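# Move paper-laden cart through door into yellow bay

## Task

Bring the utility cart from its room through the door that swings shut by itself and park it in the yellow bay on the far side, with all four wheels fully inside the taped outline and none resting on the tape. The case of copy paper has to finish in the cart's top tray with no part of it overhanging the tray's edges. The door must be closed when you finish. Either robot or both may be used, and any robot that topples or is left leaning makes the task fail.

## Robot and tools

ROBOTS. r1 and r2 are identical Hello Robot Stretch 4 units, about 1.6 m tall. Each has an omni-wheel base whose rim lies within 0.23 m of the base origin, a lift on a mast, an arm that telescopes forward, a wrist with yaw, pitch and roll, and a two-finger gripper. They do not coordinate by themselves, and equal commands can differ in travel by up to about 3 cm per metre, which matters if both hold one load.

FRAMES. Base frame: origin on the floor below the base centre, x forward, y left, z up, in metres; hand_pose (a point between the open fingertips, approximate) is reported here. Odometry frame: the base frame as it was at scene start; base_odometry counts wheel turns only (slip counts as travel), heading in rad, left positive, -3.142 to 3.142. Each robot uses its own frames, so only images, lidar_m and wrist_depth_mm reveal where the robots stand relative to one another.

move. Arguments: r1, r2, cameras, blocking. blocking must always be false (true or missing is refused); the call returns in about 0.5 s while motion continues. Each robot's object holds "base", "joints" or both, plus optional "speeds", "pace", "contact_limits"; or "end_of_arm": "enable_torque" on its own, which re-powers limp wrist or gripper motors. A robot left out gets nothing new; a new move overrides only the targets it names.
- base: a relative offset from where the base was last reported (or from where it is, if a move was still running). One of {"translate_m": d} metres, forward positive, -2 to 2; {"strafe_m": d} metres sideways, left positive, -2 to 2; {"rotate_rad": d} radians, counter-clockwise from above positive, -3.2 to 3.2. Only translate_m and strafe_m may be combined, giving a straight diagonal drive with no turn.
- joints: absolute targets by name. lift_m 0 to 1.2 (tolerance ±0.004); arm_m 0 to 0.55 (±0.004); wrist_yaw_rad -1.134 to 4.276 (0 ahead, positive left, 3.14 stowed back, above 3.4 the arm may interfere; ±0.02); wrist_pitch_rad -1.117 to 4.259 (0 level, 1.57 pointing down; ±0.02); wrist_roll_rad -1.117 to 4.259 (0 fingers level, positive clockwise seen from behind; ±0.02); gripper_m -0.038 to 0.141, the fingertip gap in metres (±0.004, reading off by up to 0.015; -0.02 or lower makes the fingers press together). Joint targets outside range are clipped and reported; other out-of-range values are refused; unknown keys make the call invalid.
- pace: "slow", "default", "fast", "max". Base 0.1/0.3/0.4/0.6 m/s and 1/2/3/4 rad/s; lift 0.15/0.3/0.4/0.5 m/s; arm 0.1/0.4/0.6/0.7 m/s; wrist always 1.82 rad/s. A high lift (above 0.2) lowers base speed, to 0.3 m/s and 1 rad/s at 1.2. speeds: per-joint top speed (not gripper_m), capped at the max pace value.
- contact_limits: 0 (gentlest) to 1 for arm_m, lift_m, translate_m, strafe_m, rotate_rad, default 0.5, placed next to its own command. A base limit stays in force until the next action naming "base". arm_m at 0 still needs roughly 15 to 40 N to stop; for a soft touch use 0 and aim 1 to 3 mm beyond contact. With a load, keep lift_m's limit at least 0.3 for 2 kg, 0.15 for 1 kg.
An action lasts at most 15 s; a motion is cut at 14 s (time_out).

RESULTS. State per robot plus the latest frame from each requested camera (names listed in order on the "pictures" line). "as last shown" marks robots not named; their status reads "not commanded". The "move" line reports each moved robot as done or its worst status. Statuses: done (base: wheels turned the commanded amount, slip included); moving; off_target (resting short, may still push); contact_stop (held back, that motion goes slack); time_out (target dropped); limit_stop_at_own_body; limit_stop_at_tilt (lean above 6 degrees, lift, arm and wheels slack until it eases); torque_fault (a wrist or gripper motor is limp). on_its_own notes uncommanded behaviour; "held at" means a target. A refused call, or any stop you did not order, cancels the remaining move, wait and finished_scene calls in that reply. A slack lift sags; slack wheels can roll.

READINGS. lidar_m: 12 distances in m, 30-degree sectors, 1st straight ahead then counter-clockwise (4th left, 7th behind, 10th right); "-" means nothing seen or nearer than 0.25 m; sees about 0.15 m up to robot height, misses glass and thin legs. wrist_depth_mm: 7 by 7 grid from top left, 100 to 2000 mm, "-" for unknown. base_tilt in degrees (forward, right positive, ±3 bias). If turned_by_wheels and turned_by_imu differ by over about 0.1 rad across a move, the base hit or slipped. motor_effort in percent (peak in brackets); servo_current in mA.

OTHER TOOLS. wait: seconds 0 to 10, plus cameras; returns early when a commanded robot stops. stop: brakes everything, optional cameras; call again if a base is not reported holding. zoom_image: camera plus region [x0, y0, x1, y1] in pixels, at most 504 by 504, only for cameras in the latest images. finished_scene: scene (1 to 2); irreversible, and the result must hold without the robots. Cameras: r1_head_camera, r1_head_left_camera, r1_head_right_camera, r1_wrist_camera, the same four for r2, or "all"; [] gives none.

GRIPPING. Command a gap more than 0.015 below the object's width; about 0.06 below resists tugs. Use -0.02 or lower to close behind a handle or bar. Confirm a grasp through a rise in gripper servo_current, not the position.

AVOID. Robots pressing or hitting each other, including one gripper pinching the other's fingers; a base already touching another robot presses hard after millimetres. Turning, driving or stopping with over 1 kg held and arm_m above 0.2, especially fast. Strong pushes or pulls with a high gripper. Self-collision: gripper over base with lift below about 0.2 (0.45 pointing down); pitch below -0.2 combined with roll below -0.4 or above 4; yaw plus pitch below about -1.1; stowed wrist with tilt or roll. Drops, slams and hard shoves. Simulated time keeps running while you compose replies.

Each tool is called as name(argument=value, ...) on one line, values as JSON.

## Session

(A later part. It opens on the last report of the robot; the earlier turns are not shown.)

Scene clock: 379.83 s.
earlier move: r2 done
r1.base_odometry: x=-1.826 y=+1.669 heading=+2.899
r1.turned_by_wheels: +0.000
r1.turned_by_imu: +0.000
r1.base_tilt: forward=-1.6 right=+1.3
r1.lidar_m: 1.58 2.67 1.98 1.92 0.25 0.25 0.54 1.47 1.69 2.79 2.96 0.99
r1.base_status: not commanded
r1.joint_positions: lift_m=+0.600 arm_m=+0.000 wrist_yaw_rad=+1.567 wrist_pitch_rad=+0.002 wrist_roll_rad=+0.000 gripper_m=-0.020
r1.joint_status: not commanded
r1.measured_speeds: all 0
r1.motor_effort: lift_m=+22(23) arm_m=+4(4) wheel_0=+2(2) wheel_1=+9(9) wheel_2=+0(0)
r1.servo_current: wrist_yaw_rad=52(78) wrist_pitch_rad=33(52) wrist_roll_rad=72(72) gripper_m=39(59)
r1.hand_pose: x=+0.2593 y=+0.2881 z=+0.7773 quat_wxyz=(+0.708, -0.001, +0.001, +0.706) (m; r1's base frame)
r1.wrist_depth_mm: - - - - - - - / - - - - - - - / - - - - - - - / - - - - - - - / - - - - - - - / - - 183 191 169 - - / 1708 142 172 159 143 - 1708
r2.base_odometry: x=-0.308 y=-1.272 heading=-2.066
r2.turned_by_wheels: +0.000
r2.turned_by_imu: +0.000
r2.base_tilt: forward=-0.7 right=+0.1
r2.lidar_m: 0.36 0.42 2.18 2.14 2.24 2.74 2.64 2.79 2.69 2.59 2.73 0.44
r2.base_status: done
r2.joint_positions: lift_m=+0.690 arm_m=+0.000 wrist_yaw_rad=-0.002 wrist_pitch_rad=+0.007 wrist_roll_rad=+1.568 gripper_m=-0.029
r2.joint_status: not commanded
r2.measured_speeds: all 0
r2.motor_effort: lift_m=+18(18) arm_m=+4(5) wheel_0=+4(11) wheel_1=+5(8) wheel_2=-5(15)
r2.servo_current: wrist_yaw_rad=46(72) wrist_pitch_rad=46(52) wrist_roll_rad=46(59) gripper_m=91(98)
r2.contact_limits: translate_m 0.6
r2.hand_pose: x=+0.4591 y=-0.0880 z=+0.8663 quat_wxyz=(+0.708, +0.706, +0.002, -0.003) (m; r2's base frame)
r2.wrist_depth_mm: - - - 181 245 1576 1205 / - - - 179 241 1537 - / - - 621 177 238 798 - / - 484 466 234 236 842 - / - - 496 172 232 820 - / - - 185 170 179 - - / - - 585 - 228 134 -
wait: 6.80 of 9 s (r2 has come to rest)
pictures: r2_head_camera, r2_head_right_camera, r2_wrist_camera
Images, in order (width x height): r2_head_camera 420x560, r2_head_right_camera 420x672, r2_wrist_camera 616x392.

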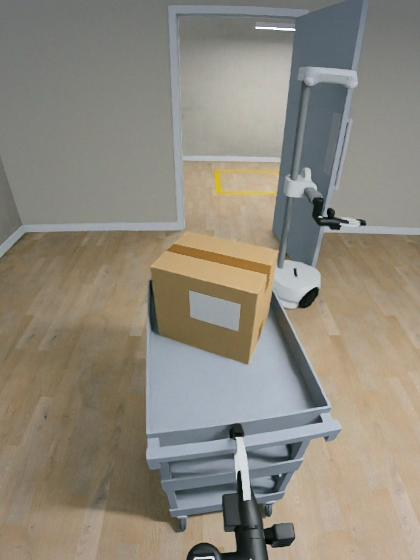

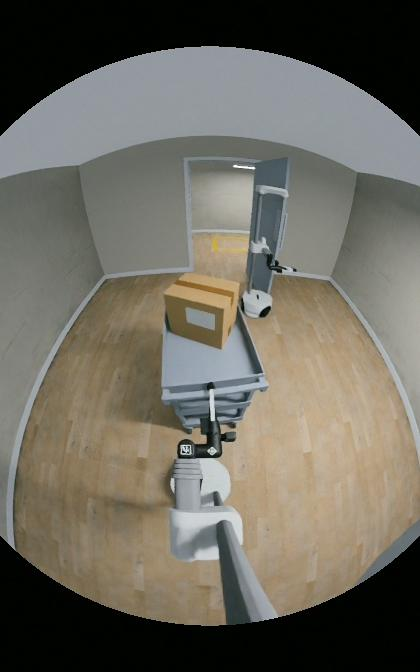

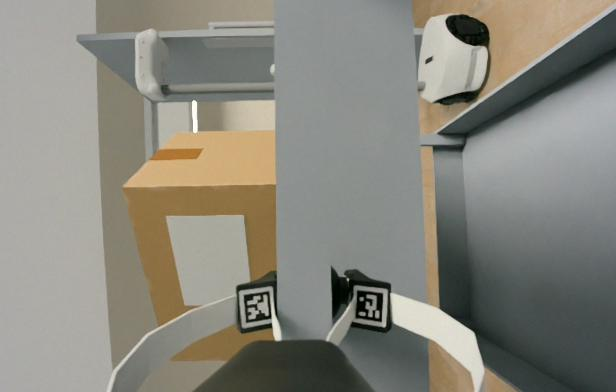

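move(blocking=false, r2={"base":{"strafe_m":0.17},"pace":"slow","contact_limits":{"strafe_m":0.7}}, cameras=[])

wait(seconds=5, cameras=["r2_head_camera","r2_wrist_camera"])

move(blocking=false, r2={"base":{"translate_m":0.35,"strafe_m":-0.07},"pace":"slow","contact_limits":{"translate_m":0.6}}, cameras=[])

wait(seconds=6, cameras=["r2_head_camera","r2_wrist_camera","r2_head_right_camera"])

Scene clock: 390.27 s.
move: r2 moving
r1: as last shown
r1.base_tilt: forward=-1.6 right=+1.2
r1.lidar_m: 4.67 2.70 1.99 1.90 0.25 0.25 0.54 1.49 1.69 2.80 2.95 1.02
r1.motor_effort: lift_m=+22(23) arm_m=+4(4) wheel_0=+1(2) wheel_1=+9(9) wheel_2=+0(0)
r1.servo_current: wrist_yaw_rad=52(59) wrist_pitch_rad=39(46) wrist_roll_rad=39(59) gripper_m=46(46)
r1.wrist_depth_mm: - - - - - - - / - - - - - - - / - - - - - - - / - - - - - - - / - - - - - - - / - - 182 190 170 - - / 1756 141 172 160 144 - 1708
r2.base_odometry: x=-0.295 y=-1.279 heading=-2.066
r2.turned_by_wheels: +0.000
r2.turned_by_imu: +0.000
r2.base_tilt: forward=-0.6 right=+0.1
r2.lidar_m: 0.38 0.39 2.19 2.12 2.21 2.77 2.65 2.79 2.72 2.62 2.79 0.44
r2.base_status: strafe_m moving
r2.joint_positions: lift_m=+0.690 arm_m=+0.000 wrist_yaw_rad=-0.002 wrist_pitch_rad=+0.007 wrist_roll_rad=+1.568 gripper_m=-0.029
r2.joint_status: not commanded
r2.measured_speeds: translate_m=+0.000 strafe_m=+0.056 rotate_rad=+0.002 lift_m=+0.000 arm_m=+0.000 wrist_yaw_rad=+0.000 wrist_pitch_rad=+0.000 wrist_roll_rad=+0.000
r2.motor_effort: lift_m=+18(18) arm_m=+4(4) wheel_0=-6(16) wheel_1=+8(8) wheel_2=-1(6)
r2.servo_current: wrist_yaw_rad=52(52) wrist_pitch_rad=46(46) wrist_roll_rad=59(59) gripper_m=91(91)
r2.contact_limits: strafe_m 0.7
r2.hand_pose: x=+0.4591 y=-0.0880 z=+0.8663 quat_wxyz=(+0.708, +0.706, +0.002, -0.003) (m; r2's base frame)
r2.wrist_depth_mm: - - - 180 243 1537 1160 / - - - 178 239 1537 - / - - 597 176 236 820 - / - 477 469 232 236 842 - / - - 496 172 233 831 - / - - 185 170 180 - - / - - 585 - 229 549 -
pictures: none
No camera images: "cameras" was empty.

Scene clock: 392.60 s.
earlier move: r2 done
r1.base_odometry: x=-1.826 y=+1.669 heading=+2.899
r1.turned_by_wheels: +0.000
r1.turned_by_imu: +0.000
r1.base_tilt: forward=-1.6 right=+1.3
r1.lidar_m: 4.65 2.66 1.99 1.91 0.26 0.25 0.53 1.46 1.68 2.80 1.28 1.08
r1.base_status: not commanded
r1.joint_positions: lift_m=+0.600 arm_m=+0.000 wrist_yaw_rad=+1.567 wrist_pitch_rad=+0.002 wrist_roll_rad=+0.000 gripper_m=-0.020
r1.joint_status: not commanded
r1.measured_speeds: all 0
r1.motor_effort: lift_m=+22(23) arm_m=+4(4) wheel_0=+1(2) wheel_1=+9(9) wheel_2=+0(0)
r1.servo_current: wrist_yaw_rad=26(65) wrist_pitch_rad=46(52) wrist_roll_rad=52(72) gripper_m=39(46)
r1.hand_pose: x=+0.2593 y=+0.2881 z=+0.7773 quat_wxyz=(+0.708, -0.001, +0.001, +0.706) (m; r1's base frame)
r1.wrist_depth_mm: - - - - - - - / - - - - - - - / - - - - - - - / - - - - - - - / - - - - - - - / - - 183 190 169 - - / 1808 141 172 159 144 - 1708
r2.base_odometry: x=-0.158 y=-1.353 heading=-2.066
r2.turned_by_wheels: +0.000
r2.turned_by_imu: +0.000
r2.base_tilt: forward=-0.7 right=+0.1
r2.lidar_m: 0.38 2.70 2.01 1.96 2.03 2.74 2.65 2.81 2.88 2.79 2.95 0.41
r2.base_status: done
r2.joint_positions: lift_m=+0.690 arm_m=+0.000 wrist_yaw_rad=-0.002 wrist_pitch_rad=+0.007 wrist_roll_rad=+1.568 gripper_m=-0.029
r2.joint_status: not commanded
r2.measured_speeds: all 0
r2.motor_effort: lift_m=+18(18) arm_m=+4(5) wheel_0=-3(16) wheel_1=+3(9) wheel_2=+0(6)
r2.servo_current: wrist_yaw_rad=52(59) wrist_pitch_rad=46(52) wrist_roll_rad=46(59) gripper_m=91(98)
r2.contact_limits: strafe_m 0.7
r2.hand_pose: x=+0.4591 y=-0.0880 z=+0.8663 quat_wxyz=(+0.708, +0.706, +0.002, -0.003) (m; r2's base frame)
r2.wrist_depth_mm: - - - 145 202 750 - / - - 496 150 208 - - / - 445 439 154 213 - - / - - 500 160 220 831 - / - - 580 165 228 - - / - - 185 169 179 544 - / - - - - 242 1576 480
wait: 2.33 of 5 s (r2 has come to rest)
pictures: r2_head_camera, r2_wrist_camera
Images, in order (width x height): r2_head_camera 420x560, r2_wrist_camera 616x392.

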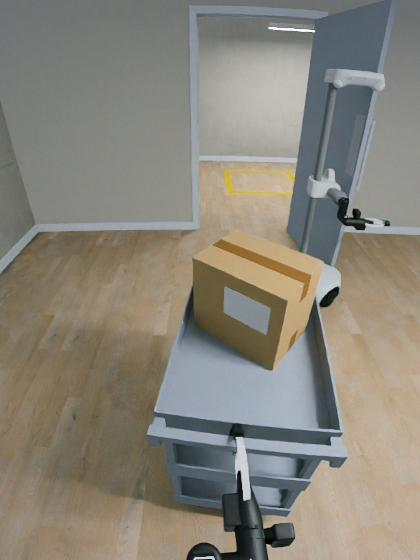

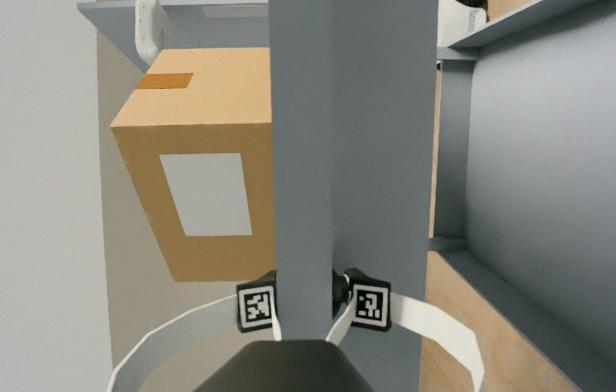

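Scene clock: 393.10 s.
move: r2 moving
r1: as last shown
r1.lidar_m: 4.66 2.67 1.98 1.92 0.25 0.25 0.53 1.48 1.70 2.80 1.22 1.04
r1.servo_current: wrist_yaw_rad=52(52) wrist_pitch_rad=46(46) wrist_roll_rad=65(65) gripper_m=39(46)
r1.wrist_depth_mm: - - - - - - - / - - - - - - - / - - - - - - - / - - - - - - - / - - - - - - - / - - 182 191 169 - - / 1756 141 172 160 143 - 1708
r2.base_odometry: x=-0.166 y=-1.362 heading=-2.066
r2.turned_by_wheels: +0.000
r2.turned_by_imu: +0.000
r2.base_tilt: forward=-0.7 right=+0.1
r2.lidar_m: 0.41 2.68 2.02 1.95 2.04 2.76 2.66 2.82 2.86 2.77 2.95 0.38
r2.base_status: translate_m moving; strafe_m moving
r2.joint_positions: lift_m=+0.690 arm_m=+0.000 wrist_yaw_rad=-0.002 wrist_pitch_rad=+0.007 wrist_roll_rad=+1.568 gripper_m=-0.029
r2.joint_status: not commanded
r2.measured_speeds: translate_m=+0.050 strafe_m=-0.009 rotate_rad=+0.002 lift_m=+0.000 arm_m=+0.000 wrist_yaw_rad=+0.000 wrist_pitch_rad=+0.000 wrist_roll_rad=+0.000
r2.motor_effort: lift_m=+18(18) arm_m=+4(4) wheel_0=+6(12) wheel_1=+6(7) wheel_2=-11(12)
r2.servo_current: wrist_yaw_rad=59(59) wrist_pitch_rad=46(52) wrist_roll_rad=46(65) gripper_m=91(98)
r2.contact_limits: translate_m 0.6
r2.hand_pose: x=+0.4591 y=-0.0880 z=+0.8663 quat_wxyz=(+0.708, +0.706, +0.002, -0.003) (m; r2's base frame)
r2.wrist_depth_mm: - - - 145 202 759 - / - - 500 148 208 - - / - 442 439 154 213 - - / - - 492 160 220 831 - / - - 580 165 228 - - / - - 185 169 179 549 - / - - - - 242 1537 480
pictures: none
No camera images: "cameras" was empty.

Scene clock: 397.43 s.
earlier move: r2 done
r1.base_odometry: x=-1.826 y=+1.669 heading=+2.899
r1.turned_by_wheels: +0.000
r1.turned_by_imu: +0.000
r1.base_tilt: forward=-1.6 right=+1.3
r1.lidar_m: 4.65 2.67 1.99 1.92 0.25 0.25 0.53 1.46 1.68 2.80 0.78 0.73
r1.base_status: not commanded
r1.joint_positions: lift_m=+0.600 arm_m=+0.000 wrist_yaw_rad=+1.567 wrist_pitch_rad=+0.002 wrist_roll_rad=+0.000 gripper_m=-0.020
r1.joint_status: not commanded
r1.measured_speeds: all 0
r1.motor_effort: lift_m=+22(23) arm_m=+4(4) wheel_0=+2(2) wheel_1=+9(9) wheel_2=+0(0)
r1.servo_current: wrist_yaw_rad=59(72) wrist_pitch_rad=39(52) wrist_roll_rad=39(65) gripper_m=39(52)
r1.hand_pose: x=+0.2593 y=+0.2881 z=+0.7773 quat_wxyz=(+0.708, -0.001, +0.001, +0.706) (m; r1's base frame)
r1.wrist_depth_mm: - - - - - - - / - - - - - - - / - - - - - - - / - - - - - - - / - - - - - - - / - - 182 191 169 - - / 1808 142 172 159 143 - 1756
r2.base_odometry: x=-0.386 y=-1.627 heading=-2.065
r2.turned_by_wheels: +0.000
r2.turned_by_imu: +0.002
r2.base_tilt: forward=-0.7 right=+0.1
r2.lidar_m: 0.39 0.44 2.08 2.03 2.09 3.02 3.02 3.12 2.80 2.74 2.88 0.40
r2.base_status: done
r2.joint_positions: lift_m=+0.690 arm_m=+0.000 wrist_yaw_rad=+0.000 wrist_pitch_rad=+0.007 wrist_roll_rad=+1.568 gripper_m=-0.029
r2.joint_status: not commanded
r2.measured_speeds: all 0
r2.motor_effort: lift_m=+18(18) arm_m=+4(5) wheel_0=+7(12) wheel_1=+5(8) wheel_2=-5(12)
r2.servo_current: wrist_yaw_rad=52(65) wrist_pitch_rad=52(59) wrist_roll_rad=39(65) gripper_m=85(98)
r2.contact_limits: translate_m 0.6
r2.hand_pose: x=+0.4593 y=-0.0873 z=+0.8663 quat_wxyz=(+0.708, +0.706, +0.002, -0.002) (m; r2's base frame)
r2.wrist_depth_mm: - - - 156 213 1281 - / - - 580 158 218 750 - / - 492 449 161 221 820 - / - - 480 164 225 831 - / - - 535 167 229 - - / - - 184 170 179 - - / - - - - 236 1464 492
wait: 4.33 of 6 s (r2 has come to rest)
pictures: r2_head_camera, r2_head_right_camera, r2_wrist_camera
Images, in order (width x height): r2_head_camera 420x560, r2_head_right_camera 420x672, r2_wrist_camera 616x392.

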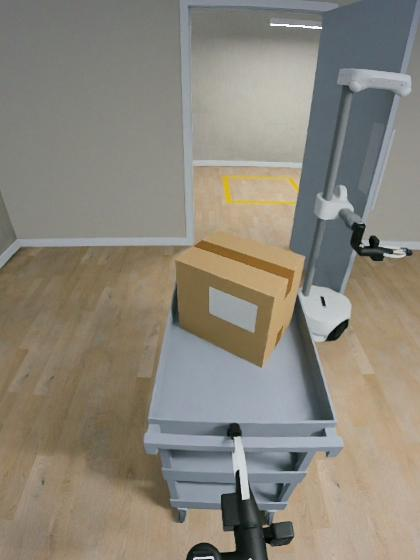

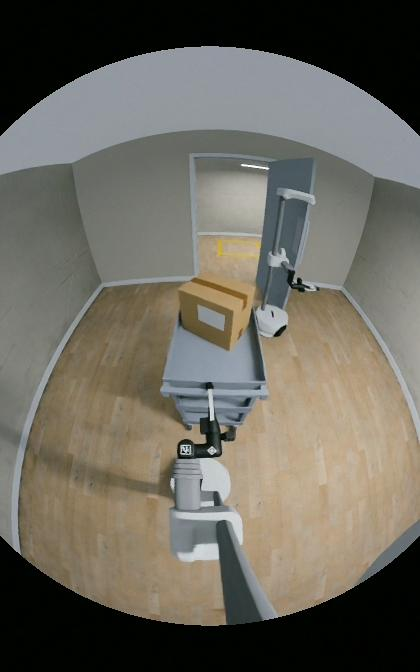

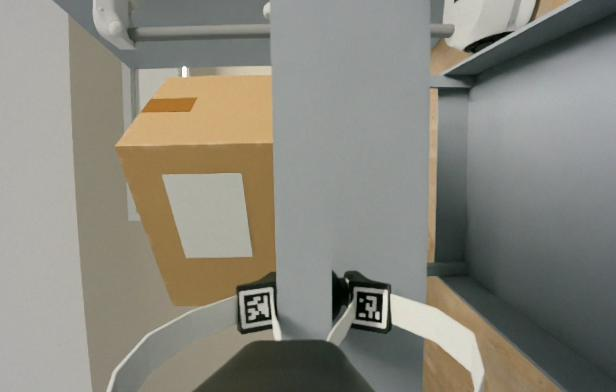

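move(blocking=false, r2={"base":{"strafe_m":0.05},"pace":"slow","contact_limits":{"strafe_m":0.7}}, cameras=[])

wait(seconds=3, cameras=[])

move(blocking=false, r2={"base":{"translate_m":0.45,"strafe_m":-0.11},"pace":"slow","contact_limits":{"translate_m":0.6}}, cameras=[])

wait(seconds=7, cameras=["r2_head_camera","r2_wrist_camera","r2_head_right_camera","r1_head_right_camera"])

Scene clock: 406.50 s.
move: r2 moving
r1: as last shown
r1.lidar_m: 4.64 2.67 1.99 1.93 0.25 0.25 0.53 1.44 1.68 2.81 0.83 0.75
r1.motor_effort: lift_m=+22(23) arm_m=+4(4) wheel_0=+1(2) wheel_1=+9(9) wheel_2=+0(0)
r1.servo_current: wrist_yaw_rad=46(52) wrist_pitch_rad=46(46) wrist_roll_rad=33(59) gripper_m=46(46)
r1.wrist_depth_mm: - - - - - - - / - - - - - - - / - - - - - - - / - - - - - - - / - - - - - - - / - - 182 191 169 - - / 1756 141 172 159 143 - 1661
r2.base_odometry: x=-0.373 y=-1.634 heading=-2.065
r2.turned_by_wheels: +0.000
r2.turned_by_imu: +0.000
r2.base_tilt: forward=-0.6 right=+0.1
r2.lidar_m: 0.40 0.45 2.03 1.99 2.13 3.00 3.03 3.17 2.84 2.75 2.91 0.40
r2.base_status: strafe_m moving
r2.joint_positions: lift_m=+0.690 arm_m=+0.000 wrist_yaw_rad=-0.001 wrist_pitch_rad=+0.007 wrist_roll_rad=+1.568 gripper_m=-0.029
r2.joint_status: not commanded
r2.measured_speeds: translate_m=+0.000 strafe_m=+0.055 rotate_rad=+0.002 lift_m=+0.000 arm_m=+0.000 wrist_yaw_rad=-0.026 wrist_pitch_rad=+0.000 wrist_roll_rad=+0.000
r2.motor_effort: lift_m=+18(18) arm_m=+4(4) wheel_0=-12(12) wheel_1=+8(8) wheel_2=+0(4)
r2.servo_current: wrist_yaw_rad=46(52) wrist_pitch_rad=52(52) wrist_roll_rad=65(65) gripper_m=85(98)
r2.contact_limits: strafe_m 0.7
r2.hand_pose: x=+0.4592 y=-0.0877 z=+0.8663 quat_wxyz=(+0.708, +0.706, +0.002, -0.003) (m; r2's base frame)
r2.wrist_depth_mm: - 1537 - 158 216 1308 - / - - 609 161 219 741 - / - 504 452 163 223 809 - / - - 480 165 226 842 - / - - 539 167 229 - - / - - 186 171 179 - - / - - - - 236 1576 496
pictures: none
No camera images: "cameras" was empty.

Scene clock: 407.60 s.
earlier move: r2 done
r1.base_odometry: x=-1.826 y=+1.669 heading=+2.899
r1.turned_by_wheels: +0.000
r1.turned_by_imu: +0.000
r1.base_tilt: forward=-1.6 right=+1.3
r1.lidar_m: 4.66 2.62 2.00 1.93 0.25 0.25 0.52 1.45 1.71 2.80 0.84 0.75
r1.base_status: not commanded
r1.joint_positions: lift_m=+0.600 arm_m=+0.000 wrist_yaw_rad=+1.567 wrist_pitch_rad=+0.002 wrist_roll_rad=+0.000 gripper_m=-0.020
r1.joint_status: not commanded
r1.measured_speeds: all 0
r1.motor_effort: lift_m=+22(23) arm_m=+4(4) wheel_0=+1(2) wheel_1=+9(9) wheel_2=+0(0)
r1.servo_current: wrist_yaw_rad=46(59) wrist_pitch_rad=39(46) wrist_roll_rad=46(65) gripper_m=46(52)
r1.hand_pose: x=+0.2593 y=+0.2881 z=+0.7773 quat_wxyz=(+0.708, -0.001, +0.001, +0.706) (m; r1's base frame)
r1.wrist_depth_mm: - - - - - - - / - - - - - - - / - - - - - - - / - - - - - - - / - - - - - - - / - - 182 191 169 - - / 1808 141 173 159 143 - 1756
r2.base_odometry: x=-0.342 y=-1.651 heading=-2.066
r2.turned_by_wheels: +0.000
r2.turned_by_imu: +0.000
r2.base_tilt: forward=-0.6 right=+0.1
r2.lidar_m: 0.41 0.43 2.02 1.95 2.06 2.97 3.02 3.16 2.85 2.78 2.93 0.42
r2.base_status: done
r2.joint_positions: lift_m=+0.690 arm_m=+0.000 wrist_yaw_rad=-0.002 wrist_pitch_rad=+0.007 wrist_roll_rad=+1.568 gripper_m=-0.029
r2.joint_status: not commanded
r2.measured_speeds: all 0
r2.motor_effort: lift_m=+18(18) arm_m=+4(5) wheel_0=-7(14) wheel_1=+3(8) wheel_2=+0(4)
r2.servo_current: wrist_yaw_rad=46(59) wrist_pitch_rad=52(59) wrist_roll_rad=39(65) gripper_m=91(98)
r2.contact_limits: strafe_m 0.7
r2.hand_pose: x=+0.4590 y=-0.0881 z=+0.8663 quat_wxyz=(+0.708, +0.706, +0.001, -0.003) (m; r2's base frame)
r2.wrist_depth_mm: - - - 150 207 1255 - / - - 530 154 213 - - / - 455 442 158 217 809 - / - - 488 162 221 831 - / - - 564 166 229 - - / - - 185 169 178 - - / - - - - - 1576 473
wait: 1.10 of 3 s (r2 has come to rest)
pictures: none
No camera images: "cameras" was empty.

Scene clock: 408.10 s.
move: r2 moving
r1: as last shown
r1.base_tilt: forward=-1.6 right=+1.2
r1.lidar_m: 4.64 2.68 2.01 1.91 0.25 0.25 0.53 1.48 1.69 2.80 0.82 0.75
r1.servo_current: wrist_yaw_rad=52(65) wrist_pitch_rad=46(46) wrist_roll_rad=39(59) gripper_m=39(46)
r1.wrist_depth_mm: - - - - - - - / - - - - - - - / - - - - - - - / - - - - - - - / - - - - - - - / - - 182 191 170 - - / 1808 141 172 159 143 - 1708
r2.base_odometry: x=-0.350 y=-1.660 heading=-2.065
r2.turned_by_wheels: +0.000
r2.turned_by_imu: +0.000
r2.base_tilt: forward=-0.7 right=+0.1
r2.lidar_m: 0.40 0.42 2.05 1.92 2.07 2.96 3.04 3.20 2.85 2.76 2.93 0.38
r2.base_status: translate_m moving; strafe_m moving
r2.joint_positions: lift_m=+0.690 arm_m=+0.000 wrist_yaw_rad=-0.002 wrist_pitch_rad=+0.007 wrist_roll_rad=+1.568 gripper_m=-0.029
r2.joint_status: not commanded
r2.measured_speeds: translate_m=+0.050 strafe_m=-0.013 rotate_rad=+0.002 lift_m=+0.000 arm_m=+0.000 wrist_yaw_rad=+0.015 wrist_pitch_rad=+0.000 wrist_roll_rad=+0.000
r2.motor_effort: lift_m=+18(18) arm_m=+4(4) wheel_0=+7(11) wheel_1=+6(6) wheel_2=-12(12)
r2.servo_current: wrist_yaw_rad=59(59) wrist_pitch_rad=52(52) wrist_roll_rad=39(52) gripper_m=91(98)
r2.contact_limits: translate_m 0.6
r2.hand_pose: x=+0.4591 y=-0.0879 z=+0.8663 quat_wxyz=(+0.708, +0.706, +0.002, -0.003) (m; r2's base frame)
r2.wrist_depth_mm: - - - 145 203 1255 - / - - 508 150 208 - - / - 442 439 155 214 - - / - - 492 159 220 820 - / - - 574 165 228 - - / - - 184 169 179 554 - / - - - - 240 1576 466
pictures: none
No camera images: "cameras" was empty.

Scene clock: 413.50 s.
earlier move: r2 done
r1.base_odometry: x=-1.826 y=+1.669 heading=+2.899
r1.turned_by_wheels: +0.000
r1.turned_by_imu: +0.000
r1.base_tilt: forward=-1.6 right=+1.3
r1.lidar_m: 4.65 2.66 1.99 1.92 0.25 0.25 0.53 1.47 1.71 0.49 0.48 0.67
r1.base_status: not commanded
r1.joint_positions: lift_m=+0.600 arm_m=+0.000 wrist_yaw_rad=+1.567 wrist_pitch_rad=+0.002 wrist_roll_rad=+0.000 gripper_m=-0.020
r1.joint_status: not commanded
r1.measured_speeds: all 0
r1.motor_effort: lift_m=+22(23) arm_m=+4(4) wheel_0=+1(2) wheel_1=+9(9) wheel_2=+0(0)
r1.servo_current: wrist_yaw_rad=52(72) wrist_pitch_rad=46(52) wrist_roll_rad=59(72) gripper_m=46(52)
r1.hand_pose: x=+0.2593 y=+0.2881 z=+0.7773 quat_wxyz=(+0.708, -0.001, +0.001, +0.706) (m; r1's base frame)
r1.wrist_depth_mm: - - - - - - - / - - - - - - - / - - - - - - - / - - - - - - - / - - - - - - - / - - 182 191 169 - - / 1756 141 172 159 143 - 1756
r2.base_odometry: x=-0.652 y=-1.995 heading=-2.065
r2.turned_by_wheels: +0.000
r2.turned_by_imu: +0.003
r2.base_tilt: forward=-0.7 right=+0.1
r2.lidar_m: 0.38 0.40 2.10 2.05 2.18 3.10 3.50 3.63 2.76 2.69 1.25 0.44
r2.base_status: done
r2.joint_positions: lift_m=+0.690 arm_m=+0.000 wrist_yaw_rad=+0.000 wrist_pitch_rad=+0.007 wrist_roll_rad=+1.568 gripper_m=-0.029
r2.joint_status: not commanded
r2.measured_speeds: all 0
r2.motor_effort: lift_m=+18(18) arm_m=+4(5) wheel_0=+8(13) wheel_1=+5(7) wheel_2=-5(12)
r2.servo_current: wrist_yaw_rad=46(65) wrist_pitch_rad=52(59) wrist_roll_rad=46(59) gripper_m=85(98)
r2.contact_limits: translate_m 0.6
r2.hand_pose: x=+0.4593 y=-0.0873 z=+0.8663 quat_wxyz=(+0.708, +0.706, +0.002, -0.002) (m; r2's base frame)
r2.wrist_depth_mm: - - - 168 228 1537 1008 / - - - 168 229 798 - / - - 504 169 229 809 - / - 484 466 229 229 831 - / - - 517 169 230 831 - / - - 185 170 179 - - / - - - - - 1576 -
wait: 5.40 of 7 s (r2 has come to rest)
pictures: r1_head_right_camera, r2_head_camera, r2_head_right_camera, r2_wrist_camera
Images, in order (width x height): r1_head_right_camera 420x672, r2_head_camera 420x560, r2_head_right_camera 420x672, r2_wrist_camera 616x392.

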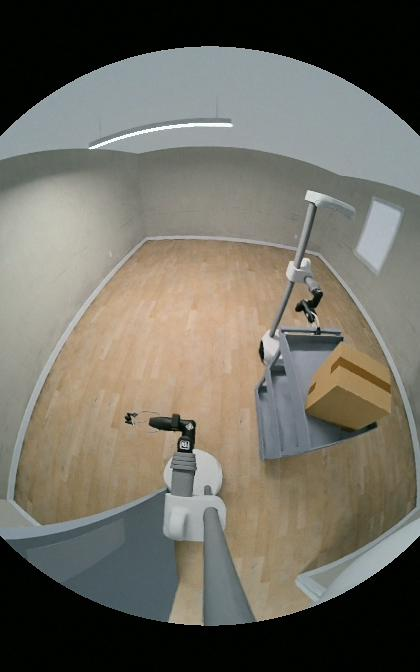

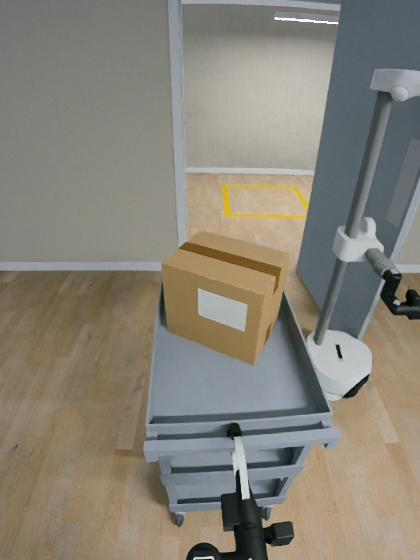

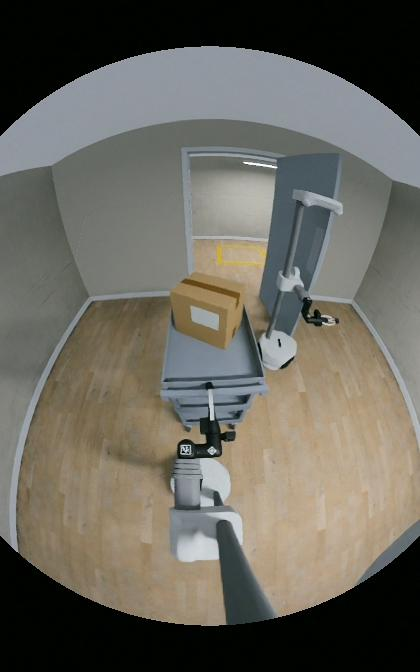

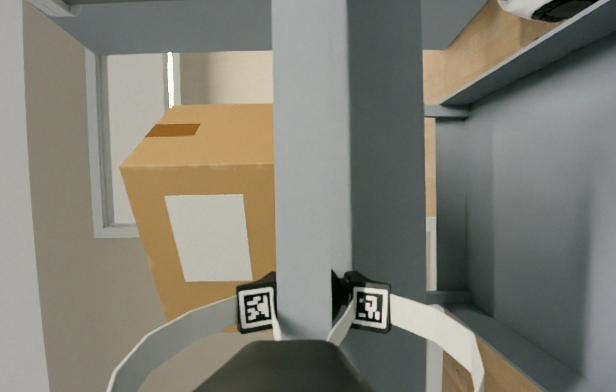

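move(blocking=false, r2={"base":{"strafe_m":0.11},"pace":"slow","contact_limits":{"strafe_m":0.7}}, cameras=[])

wait(seconds=3, cameras=["r2_head_camera"])

move(blocking=false, r2={"base":{"translate_m":0.5,"strafe_m":-0.11},"pace":"slow","contact_limits":{"translate_m":0.6}}, cameras=[])

wait(seconds=7, cameras=["r2_head_camera","r2_wrist_camera","r2_head_right_camera","r1_head_right_camera"])

Scene clock: 422.00 s.
move: r2 moving
r1: as last shown
r1.lidar_m: 4.64 2.69 1.99 1.92 0.25 0.25 0.52 1.47 1.68 0.49 0.48 0.65
r1.motor_effort: lift_m=+23(23) arm_m=+4(4) wheel_0=+2(2) wheel_1=+9(9) wheel_2=+0(0)
r1.servo_current: wrist_yaw_rad=59(59) wrist_pitch_rad=46(46) wrist_roll_rad=39(59) gripper_m=39(46)
r1.wrist_depth_mm: - - - - - - - / - - - - - - - / - - - - - - - / - - - - - - - / - - - - - - - / - - 183 191 170 - - / 1808 141 173 160 143 - 1756
r2.base_odometry: x=-0.640 y=-2.001 heading=-2.065
r2.turned_by_wheels: +0.000
r2.turned_by_imu: +0.000
r2.base_tilt: forward=-0.7 right=+0.1
r2.lidar_m: 0.38 0.41 2.11 2.03 2.17 3.07 3.52 3.64 2.78 2.70 1.30 0.44
r2.base_status: strafe_m moving
r2.joint_positions: lift_m=+0.690 arm_m=+0.000 wrist_yaw_rad=-0.001 wrist_pitch_rad=+0.007 wrist_roll_rad=+1.568 gripper_m=-0.029
r2.joint_status: not commanded
r2.measured_speeds: translate_m=+0.000 strafe_m=+0.056 rotate_rad=-0.001 lift_m=+0.000 arm_m=+0.000 wrist_yaw_rad=-0.021 wrist_pitch_rad=+0.000 wrist_roll_rad=+0.000
r2.motor_effort: lift_m=+18(18) arm_m=+4(4) wheel_0=-11(12) wheel_1=+7(8) wheel_2=-1(4)
r2.servo_current: wrist_yaw_rad=33(65) wrist_pitch_rad=52(52) wrist_roll_rad=59(59) gripper_m=91(91)
r2.contact_limits: strafe_m 0.7
r2.hand_pose: x=+0.4592 y=-0.0876 z=+0.8663 quat_wxyz=(+0.708, +0.706, +0.002, -0.003) (m; r2's base frame)
r2.wrist_depth_mm: - - - 170 231 1499 - / - - - 170 230 788 - / - - 512 170 232 809 - / - 480 462 230 231 831 - / - - 512 170 231 831 - / - - 185 170 178 - - / - - - - - 1576 -
pictures: none
No camera images: "cameras" was empty.

Scene clock: 423.77 s.
earlier move: r2 done
r1.base_odometry: x=-1.826 y=+1.669 heading=+2.899
r1.turned_by_wheels: +0.000
r1.turned_by_imu: +0.000
r1.base_tilt: forward=-1.6 right=+1.3
r1.lidar_m: 4.66 2.68 1.99 1.90 0.26 0.25 0.53 1.47 1.67 0.60 0.47 0.75
r1.base_status: not commanded
r1.joint_positions: lift_m=+0.600 arm_m=+0.000 wrist_yaw_rad=+1.567 wrist_pitch_rad=+0.002 wrist_roll_rad=+0.000 gripper_m=-0.020
r1.joint_status: not commanded
r1.measured_speeds: all 0
r1.motor_effort: lift_m=+22(23) arm_m=+4(4) wheel_0=+2(2) wheel_1=+9(9) wheel_2=+0(0)
r1.servo_current: wrist_yaw_rad=33(72) wrist_pitch_rad=46(46) wrist_roll_rad=46(65) gripper_m=46(52)
r1.hand_pose: x=+0.2593 y=+0.2881 z=+0.7773 quat_wxyz=(+0.708, -0.001, +0.001, +0.706) (m; r1's base frame)
r1.wrist_depth_mm: - - - - - - - / - - - - - - - / - - - - - - - / - - - - - - - / - - - - - - - / - - 183 191 169 - - / 1756 141 172 159 144 - 1756
r2.base_odometry: x=-0.556 y=-2.047 heading=-2.065
r2.turned_by_wheels: +0.000
r2.turned_by_imu: +0.000
r2.base_tilt: forward=-0.7 right=+0.1
r2.lidar_m: 0.39 0.48 2.02 1.93 2.08 2.92 3.49 3.66 2.89 2.79 1.29 0.41
r2.base_status: done
r2.joint_positions: lift_m=+0.690 arm_m=+0.000 wrist_yaw_rad=-0.003 wrist_pitch_rad=+0.007 wrist_roll_rad=+1.568 gripper_m=-0.029
r2.joint_status: not commanded
r2.measured_speeds: all 0
r2.motor_effort: lift_m=+18(18) arm_m=+4(5) wheel_0=-5(15) wheel_1=+3(10) wheel_2=+0(4)
r2.servo_current: wrist_yaw_rad=39(65) wrist_pitch_rad=46(59) wrist_roll_rad=39(59) gripper_m=98(98)
r2.contact_limits: strafe_m 0.7
r2.hand_pose: x=+0.4590 y=-0.0882 z=+0.8663 quat_wxyz=(+0.708, +0.706, +0.001, -0.003) (m; r2's base frame)
r2.wrist_depth_mm: - - - 149 206 699 - / - - 525 154 212 - - / - 455 445 157 216 809 - / - - 492 162 222 831 - / - - 569 167 229 - - / - - 185 170 177 559 - / - - - - - 1576 469
wait: 1.77 of 3 s (r2 has come to rest)
pictures: r2_head_camera
Images, in order (width x height): r2_head_camera 420x560.

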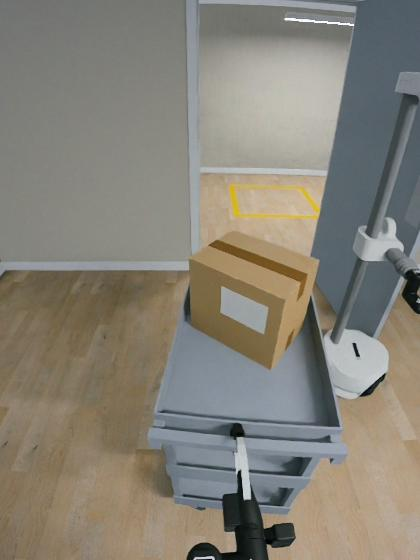

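Scene clock: 424.27 s.
move: r2 moving
r1: as last shown
r1.lidar_m: 4.65 2.66 2.00 1.92 0.25 0.25 0.52 1.47 1.70 0.60 0.49 0.72
r1.motor_effort: lift_m=+22(22) arm_m=+4(4) wheel_0=+2(2) wheel_1=+9(9) wheel_2=+0(0)
r1.servo_current: wrist_yaw_rad=33(65) wrist_pitch_rad=52(52) wrist_roll_rad=46(52) gripper_m=46(46)
r1.wrist_depth_mm: - - - - - - - / - - - - - - - / - - - - - - - / - - - - - - - / - - - - - - - / - - 182 191 169 - - / 1808 141 172 159 143 - 1708
r2.base_odometry: x=-0.564 y=-2.056 heading=-2.065
r2.turned_by_wheels: +0.000
r2.turned_by_imu: +0.001
r2.base_tilt: forward=-0.7 right=+0.1
r2.lidar_m: 0.39 0.46 2.01 1.93 2.07 2.93 3.47 3.67 2.88 2.81 1.28 0.42
r2.base_status: translate_m moving; strafe_m moving
r2.joint_positions: lift_m=+0.690 arm_m=+0.000 wrist_yaw_rad=-0.003 wrist_pitch_rad=+0.007 wrist_roll_rad=+1.568 gripper_m=-0.029
r2.joint_status: not commanded
r2.measured_speeds: translate_m=+0.050 strafe_m=-0.011 rotate_rad=+0.001 lift_m=+0.000 arm_m=+0.000 wrist_yaw_rad=+0.000 wrist_pitch_rad=+0.000 wrist_roll_rad=+0.000
r2.motor_effort: lift_m=+18(18) arm_m=+4(4) wheel_0=+5(13) wheel_1=+7(7) wheel_2=-12(12)
r2.servo_current: wrist_yaw_rad=52(59) wrist_pitch_rad=39(52) wrist_roll_rad=59(59) gripper_m=91(91)
r2.contact_limits: translate_m 0.6
r2.hand_pose: x=+0.4590 y=-0.0882 z=+0.8663 quat_wxyz=(+0.708, +0.706, +0.001, -0.003) (m; r2's base frame)
r2.wrist_depth_mm: - - - 148 204 1430 - / - - 521 153 210 - - / - 449 445 156 215 809 - / - - 484 161 221 831 - / - - 569 165 228 - - / - - 185 169 178 559 - / - - - - - 1576 469
pictures: none
No camera images: "cameras" was empty.

Scene clock: 430.13 s.
earlier move: r2 done
r1.base_odometry: x=-1.826 y=+1.669 heading=+2.899
r1.turned_by_wheels: +0.000
r1.turned_by_imu: +0.000
r1.base_tilt: forward=-1.6 right=+1.2
r1.lidar_m: 4.64 2.69 1.98 1.93 0.25 0.25 0.52 1.49 0.49 0.45 0.47 0.86
r1.base_status: not commanded
r1.joint_positions: lift_m=+0.600 arm_m=+0.000 wrist_yaw_rad=+1.567 wrist_pitch_rad=+0.002 wrist_roll_rad=+0.000 gripper_m=-0.020
r1.joint_status: not commanded
r1.measured_speeds: all 0
r1.motor_effort: lift_m=+22(23) arm_m=+4(4) wheel_0=+1(2) wheel_1=+9(9) wheel_2=+0(0)
r1.servo_current: wrist_yaw_rad=65(78) wrist_pitch_rad=39(52) wrist_roll_rad=46(72) gripper_m=39(52)
r1.hand_pose: x=+0.2593 y=+0.2881 z=+0.7773 quat_wxyz=(+0.708, -0.001, +0.001, +0.706) (m; r1's base frame)
r1.wrist_depth_mm: - - - - - - - / - - - - - - - / - - - - - - - / - - - - - - - / - - - - - - - / - - 182 191 170 - - / 1808 141 172 159 143 - 1708
r2.base_odometry: x=-0.889 y=-2.435 heading=-2.065
r2.turned_by_wheels: +0.000
r2.turned_by_imu: +0.003
r2.base_tilt: forward=-0.7 right=+0.1
r2.lidar_m: 0.38 0.38 2.09 2.03 2.15 3.01 4.02 3.71 2.80 2.71 0.83 0.43
r2.base_status: done
r2.joint_positions: lift_m=+0.690 arm_m=+0.000 wrist_yaw_rad=+0.000 wrist_pitch_rad=+0.007 wrist_roll_rad=+1.568 gripper_m=-0.029
r2.joint_status: not commanded
r2.measured_speeds: all 0
r2.motor_effort: lift_m=+18(18) arm_m=+4(5) wheel_0=+6(13) wheel_1=+3(8) wheel_2=-5(12)
r2.servo_current: wrist_yaw_rad=39(59) wrist_pitch_rad=52(59) wrist_roll_rad=46(65) gripper_m=91(98)
r2.contact_limits: translate_m 0.6
r2.hand_pose: x=+0.4593 y=-0.0873 z=+0.8663 quat_wxyz=(+0.708, +0.706, +0.002, -0.002) (m; r2's base frame)
r2.wrist_depth_mm: - - - 172 234 1661 1118 / 1661 - - 172 233 1537 - / 1661 - 535 171 233 809 - / - 480 466 232 231 820 - / - 517 504 170 230 820 - / - - 184 170 179 - - / - - - - 230 1576 -
wait: 5.87 of 7 s (r2 has come to rest)
pictures: r1_head_right_camera, r2_head_camera, r2_head_right_camera, r2_wrist_camera
Images, in order (width x height): r1_head_right_camera 420x672, r2_head_camera 420x560, r2_head_right_camera 420x672, r2_wrist_camera 616x392.

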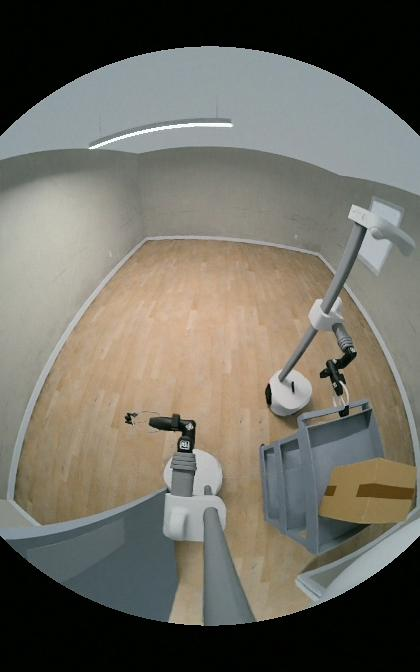

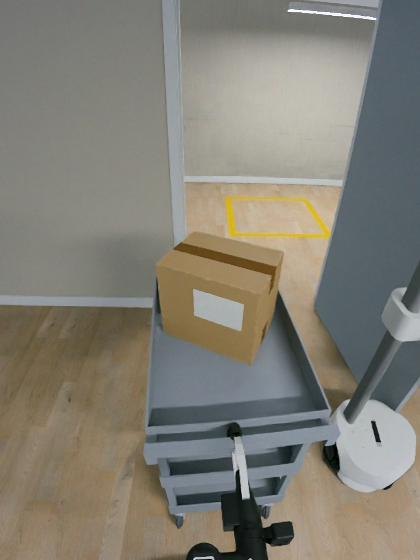

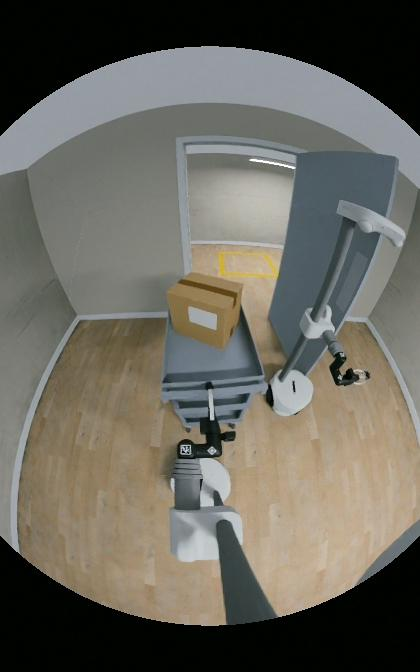

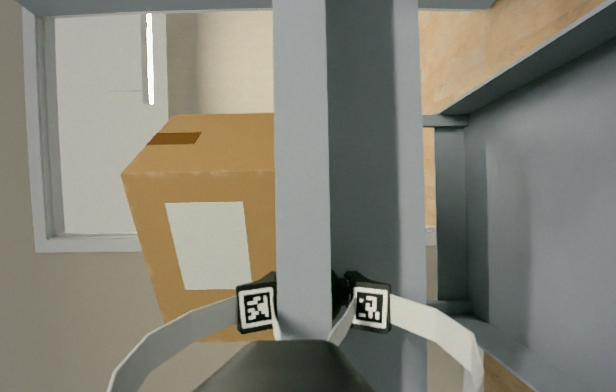

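move(blocking=false, r2={"base":{"strafe_m":0.2},"pace":"slow","contact_limits":{"strafe_m":0.7}}, cameras=[])

wait(seconds=3.5, cameras=["r2_head_camera","r1_head_right_camera"])

move(blocking=false, r2={"base":{"translate_m":0.3,"strafe_m":-0.08},"pace":"slow","contact_limits":{"translate_m":0.6}}, cameras=[])

wait(seconds=7, cameras=["r2_head_camera","r2_wrist_camera","r2_head_right_camera","r1_head_right_camera"])

Scene clock: 458.87 s.
move: r2 moving
r1: as last shown
r1.base_tilt: forward=-1.6 right=+1.3
r1.lidar_m: 4.64 2.67 2.00 1.93 0.25 0.25 0.52 1.49 0.50 0.45 0.46 0.87
r1.motor_effort: lift_m=+22(23) arm_m=+4(4) wheel_0=+2(2) wheel_1=+9(9) wheel_2=+0(0)
r1.servo_current: wrist_yaw_rad=46(65) wrist_pitch_rad=46(46) wrist_roll_rad=65(65) gripper_m=46(52)
r1.wrist_depth_mm: - - - - - - - / - - - - - - - / - - - - - - - / - - - - - - - / - - - - - - - / - - 182 190 169 - - / 1808 141 172 159 143 - 1756
r2.base_odometry: x=-0.877 y=-2.441 heading=-2.065
r2.turned_by_wheels: +0.000
r2.turned_by_imu: +0.000
r2.base_tilt: forward=-0.6 right=+0.1
r2.lidar_m: 0.39 0.39 2.08 2.01 2.14 3.02 4.05 3.70 2.83 2.71 0.82 0.42
r2.base_status: strafe_m moving
r2.joint_positions: lift_m=+0.690 arm_m=+0.000 wrist_yaw_rad=-0.001 wrist_pitch_rad=+0.007 wrist_roll_rad=+1.568 gripper_m=-0.029
r2.joint_status: not commanded
r2.measured_speeds: translate_m=+0.001 strafe_m=+0.056 rotate_rad=-0.004 lift_m=+0.000 arm_m=+0.000 wrist_yaw_rad=-0.022 wrist_pitch_rad=+0.000 wrist_roll_rad=+0.000
r2.motor_effort: lift_m=+18(18) arm_m=+4(5) wheel_0=-12(12) wheel_1=+8(9) wheel_2=-1(5)
r2.servo_current: wrist_yaw_rad=52(59) wrist_pitch_rad=52(52) wrist_roll_rad=46(65) gripper_m=85(98)
r2.contact_limits: strafe_m 0.7
r2.hand_pose: x=+0.4592 y=-0.0877 z=+0.8663 quat_wxyz=(+0.708, +0.706, +0.002, -0.003) (m; r2's base frame)
r2.wrist_depth_mm: 1618 - - 174 236 1618 1229 / 1618 - - 174 236 1537 - / 1708 - 544 173 234 809 - / - 480 466 231 233 831 - / - 512 508 171 231 820 - / - - 185 170 178 - - / - - - - 229 1464 -
pictures: none
No camera images: "cameras" was empty.

Scene clock: 461.50 s.
earlier move: r2 done
r1.base_odometry: x=-1.826 y=+1.669 heading=+2.899
r1.turned_by_wheels: +0.000
r1.turned_by_imu: +0.000
r1.base_tilt: forward=-1.6 right=+1.2
r1.lidar_m: 4.65 2.67 1.99 1.93 0.25 0.25 0.52 1.48 0.54 0.54 0.63 1.12
r1.base_status: not commanded
r1.joint_positions: lift_m=+0.600 arm_m=+0.000 wrist_yaw_rad=+1.567 wrist_pitch_rad=+0.002 wrist_roll_rad=+0.000 gripper_m=-0.020
r1.joint_status: not commanded
r1.measured_speeds: all 0
r1.motor_effort: lift_m=+22(23) arm_m=+4(4) wheel_0=+1(2) wheel_1=+9(9) wheel_2=+0(0)
r1.servo_current: wrist_yaw_rad=59(72) wrist_pitch_rad=46(52) wrist_roll_rad=46(65) gripper_m=39(52)
r1.hand_pose: x=+0.2593 y=+0.2881 z=+0.7773 quat_wxyz=(+0.708, -0.001, +0.001, +0.706) (m; r1's base frame)
r1.wrist_depth_mm: - - - - - - - / - - - - - - - / - - - - - - - / - - - - - - - / - - - - - - - / - - 182 191 170 - - / 1756 141 173 159 143 - 1708
r2.base_odometry: x=-0.713 y=-2.529 heading=-2.065
r2.turned_by_wheels: +0.000
r2.turned_by_imu: +0.000
r2.base_tilt: forward=-0.7 right=+0.0
r2.lidar_m: 0.42 1.96 1.86 1.80 1.93 2.75 4.01 3.93 3.00 2.90 0.98 0.38
r2.base_status: done
r2.joint_positions: lift_m=+0.690 arm_m=+0.000 wrist_yaw_rad=-0.003 wrist_pitch_rad=+0.007 wrist_roll_rad=+1.568 gripper_m=-0.029
r2.joint_status: not commanded
r2.measured_speeds: all 0
r2.motor_effort: lift_m=+18(18) arm_m=+4(5) wheel_0=-5(13) wheel_1=+3(9) wheel_2=+0(5)
r2.servo_current: wrist_yaw_rad=39(59) wrist_pitch_rad=46(59) wrist_roll_rad=52(65) gripper_m=85(98)
r2.contact_limits: strafe_m 0.7
r2.hand_pose: x=+0.4590 y=-0.0882 z=+0.8663 quat_wxyz=(+0.708, +0.706, +0.001, -0.003) (m; r2's base frame)
r2.wrist_depth_mm: 1661 - 554 135 191 - - / 1661 459 442 142 200 - - / - 455 449 148 208 - - / - 554 521 154 217 - - / - - 597 161 227 - - / - - 181 169 179 559 504 / - - - - - 1430 459
wait: 2.63 of 3.5 s (r2 has come to rest)
pictures: r1_head_right_camera, r2_head_camera
Images, in order (width x height): r1_head_right_camera 420x672, r2_head_camera 420x560.

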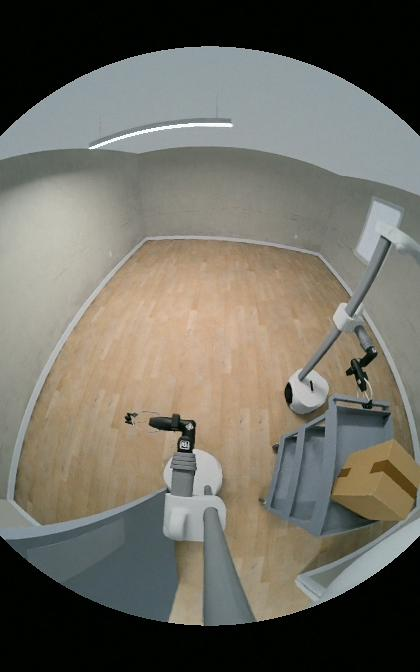

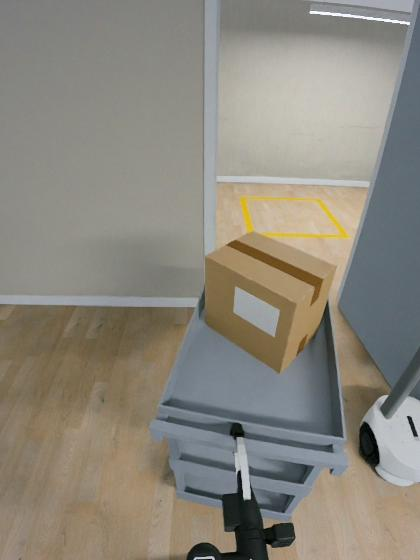

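Scene clock: 462.00 s.
move: r2 moving
r1: as last shown
r1.base_tilt: forward=-1.6 right=+1.3
r1.lidar_m: 4.65 2.64 1.97 1.91 0.28 0.25 0.52 1.46 0.55 0.55 0.63 1.14
r1.servo_current: wrist_yaw_rad=46(72) wrist_pitch_rad=39(46) wrist_roll_rad=52(59) gripper_m=39(46)
r1.wrist_depth_mm: - - - - - - - / - - - - - - - / - - - - - - - / - - - - - - - / - - - - - - - / - - 182 191 169 - - / 1808 142 173 159 144 - 1708
r2.base_odometry: x=-0.722 y=-2.539 heading=-2.065
r2.turned_by_wheels: +0.000
r2.turned_by_imu: +0.000
r2.base_tilt: forward=-0.7 right=+0.1
r2.lidar_m: 0.41 1.96 1.88 1.82 1.95 2.75 4.06 3.94 2.97 2.91 0.97 0.39
r2.base_status: translate_m moving; strafe_m moving
r2.joint_positions: lift_m=+0.690 arm_m=+0.000 wrist_yaw_rad=-0.003 wrist_pitch_rad=+0.007 wrist_roll_rad=+1.568 gripper_m=-0.029
r2.joint_status: not commanded
r2.measured_speeds: translate_m=+0.050 strafe_m=-0.013 rotate_rad=-0.002 lift_m=+0.000 arm_m=+0.000 wrist_yaw_rad=+0.000 wrist_pitch_rad=+0.000 wrist_roll_rad=+0.000
r2.motor_effort: lift_m=+18(18) arm_m=+4(4) wheel_0=+12(12) wheel_1=+6(8) wheel_2=-11(13)
r2.servo_current: wrist_yaw_rad=46(65) wrist_pitch_rad=46(52) wrist_roll_rad=39(59) gripper_m=91(91)
r2.contact_limits: translate_m 0.6
r2.hand_pose: x=+0.4590 y=-0.0882 z=+0.8663 quat_wxyz=(+0.708, +0.706, +0.001, -0.003) (m; r2's base frame)
r2.wrist_depth_mm: 1661 - 544 133 189 - - / 1661 455 433 139 197 - - / 1708 455 449 145 206 - - / 1661 549 517 153 216 - - / - - 603 158 224 - - / - - 181 168 179 1537 500 / - - - - - 1430 1118
pictures: none
No camera images: "cameras" was empty.

Scene clock: 465.87 s.
earlier move: r2 done
r1.base_odometry: x=-1.826 y=+1.669 heading=+2.899
r1.turned_by_wheels: +0.000
r1.turned_by_imu: +0.000
r1.base_tilt: forward=-1.6 right=+1.2
r1.lidar_m: 4.65 2.68 1.99 1.91 0.25 0.25 0.55 0.76 0.59 0.56 0.77 4.09
r1.base_status: not commanded
r1.joint_positions: lift_m=+0.600 arm_m=+0.000 wrist_yaw_rad=+1.567 wrist_pitch_rad=+0.002 wrist_roll_rad=+0.000 gripper_m=-0.020
r1.joint_status: not commanded
r1.measured_speeds: all 0
r1.motor_effort: lift_m=+22(23) arm_m=+4(4) wheel_0=+2(2) wheel_1=+9(9) wheel_2=+0(0)
r1.servo_current: wrist_yaw_rad=59(72) wrist_pitch_rad=39(52) wrist_roll_rad=46(65) gripper_m=46(52)
r1.hand_pose: x=+0.2593 y=+0.2881 z=+0.7773 quat_wxyz=(+0.708, -0.001, +0.001, +0.706) (m; r1's base frame)
r1.wrist_depth_mm: - - - - - - - / - - - - - - - / - - - - - - - / - - - - - - - / - - - - - - - / - - 182 191 169 - - / 1756 141 173 159 144 - 1756
r2.base_odometry: x=-0.926 y=-2.755 heading=-2.065
r2.turned_by_wheels: +0.000
r2.turned_by_imu: +0.002
r2.base_tilt: forward=-0.7 right=+0.1
r2.lidar_m: 0.41 0.43 1.98 1.88 1.99 2.85 - 3.84 2.92 0.87 0.78 0.43
r2.base_status: done
r2.joint_positions: lift_m=+0.690 arm_m=+0.000 wrist_yaw_rad=+0.001 wrist_pitch_rad=+0.007 wrist_roll_rad=+1.568 gripper_m=-0.029
r2.joint_status: not commanded
r2.measured_speeds: all 0
r2.motor_effort: lift_m=+18(18) arm_m=+4(5) wheel_0=+6(13) wheel_1=+5(8) wheel_2=-5(13)
r2.servo_current: wrist_yaw_rad=46(65) wrist_pitch_rad=52(52) wrist_roll_rad=52(65) gripper_m=91(98)
r2.contact_limits: translate_m 0.6
r2.hand_pose: x=+0.4593 y=-0.0872 z=+0.8663 quat_wxyz=(+0.708, +0.706, +0.003, -0.002) (m; r2's base frame)
r2.wrist_depth_mm: - - - 151 208 1397 - / - - 535 154 212 798 - / - 452 442 158 217 809 - / - 508 488 162 223 831 - / - - 554 166 228 - - / - - 183 169 179 - - / - - - - - 1366 477
wait: 3.87 of 7 s (r2 has come to rest)
pictures: r1_head_right_camera, r2_head_camera, r2_head_right_camera, r2_wrist_camera
Images, in order (width x height): r1_head_right_camera 420x672, r2_head_camera 420x560, r2_head_right_camera 420x672, r2_wrist_camera 616x392.

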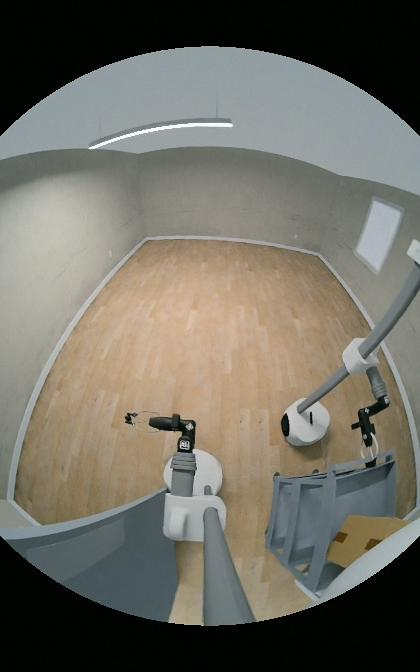

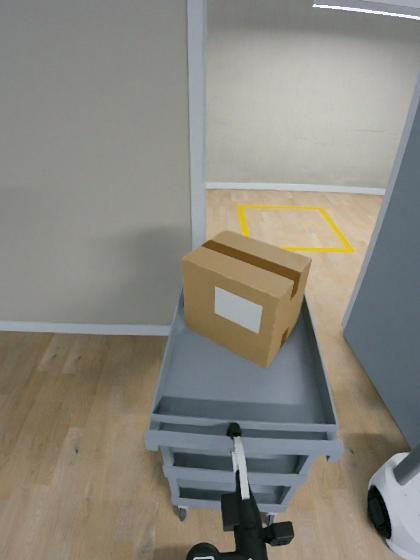

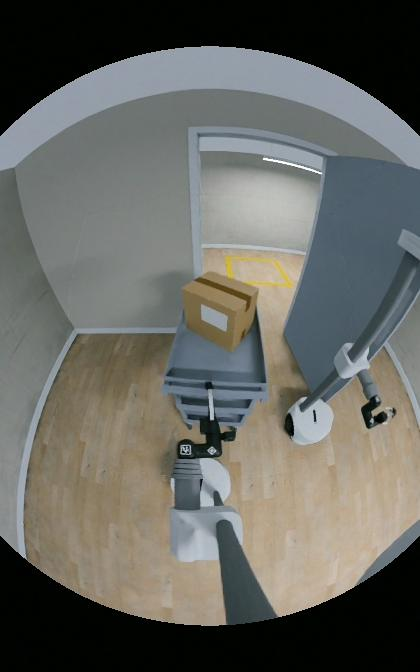

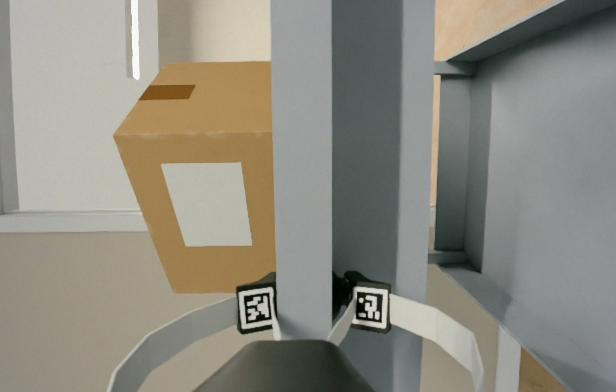

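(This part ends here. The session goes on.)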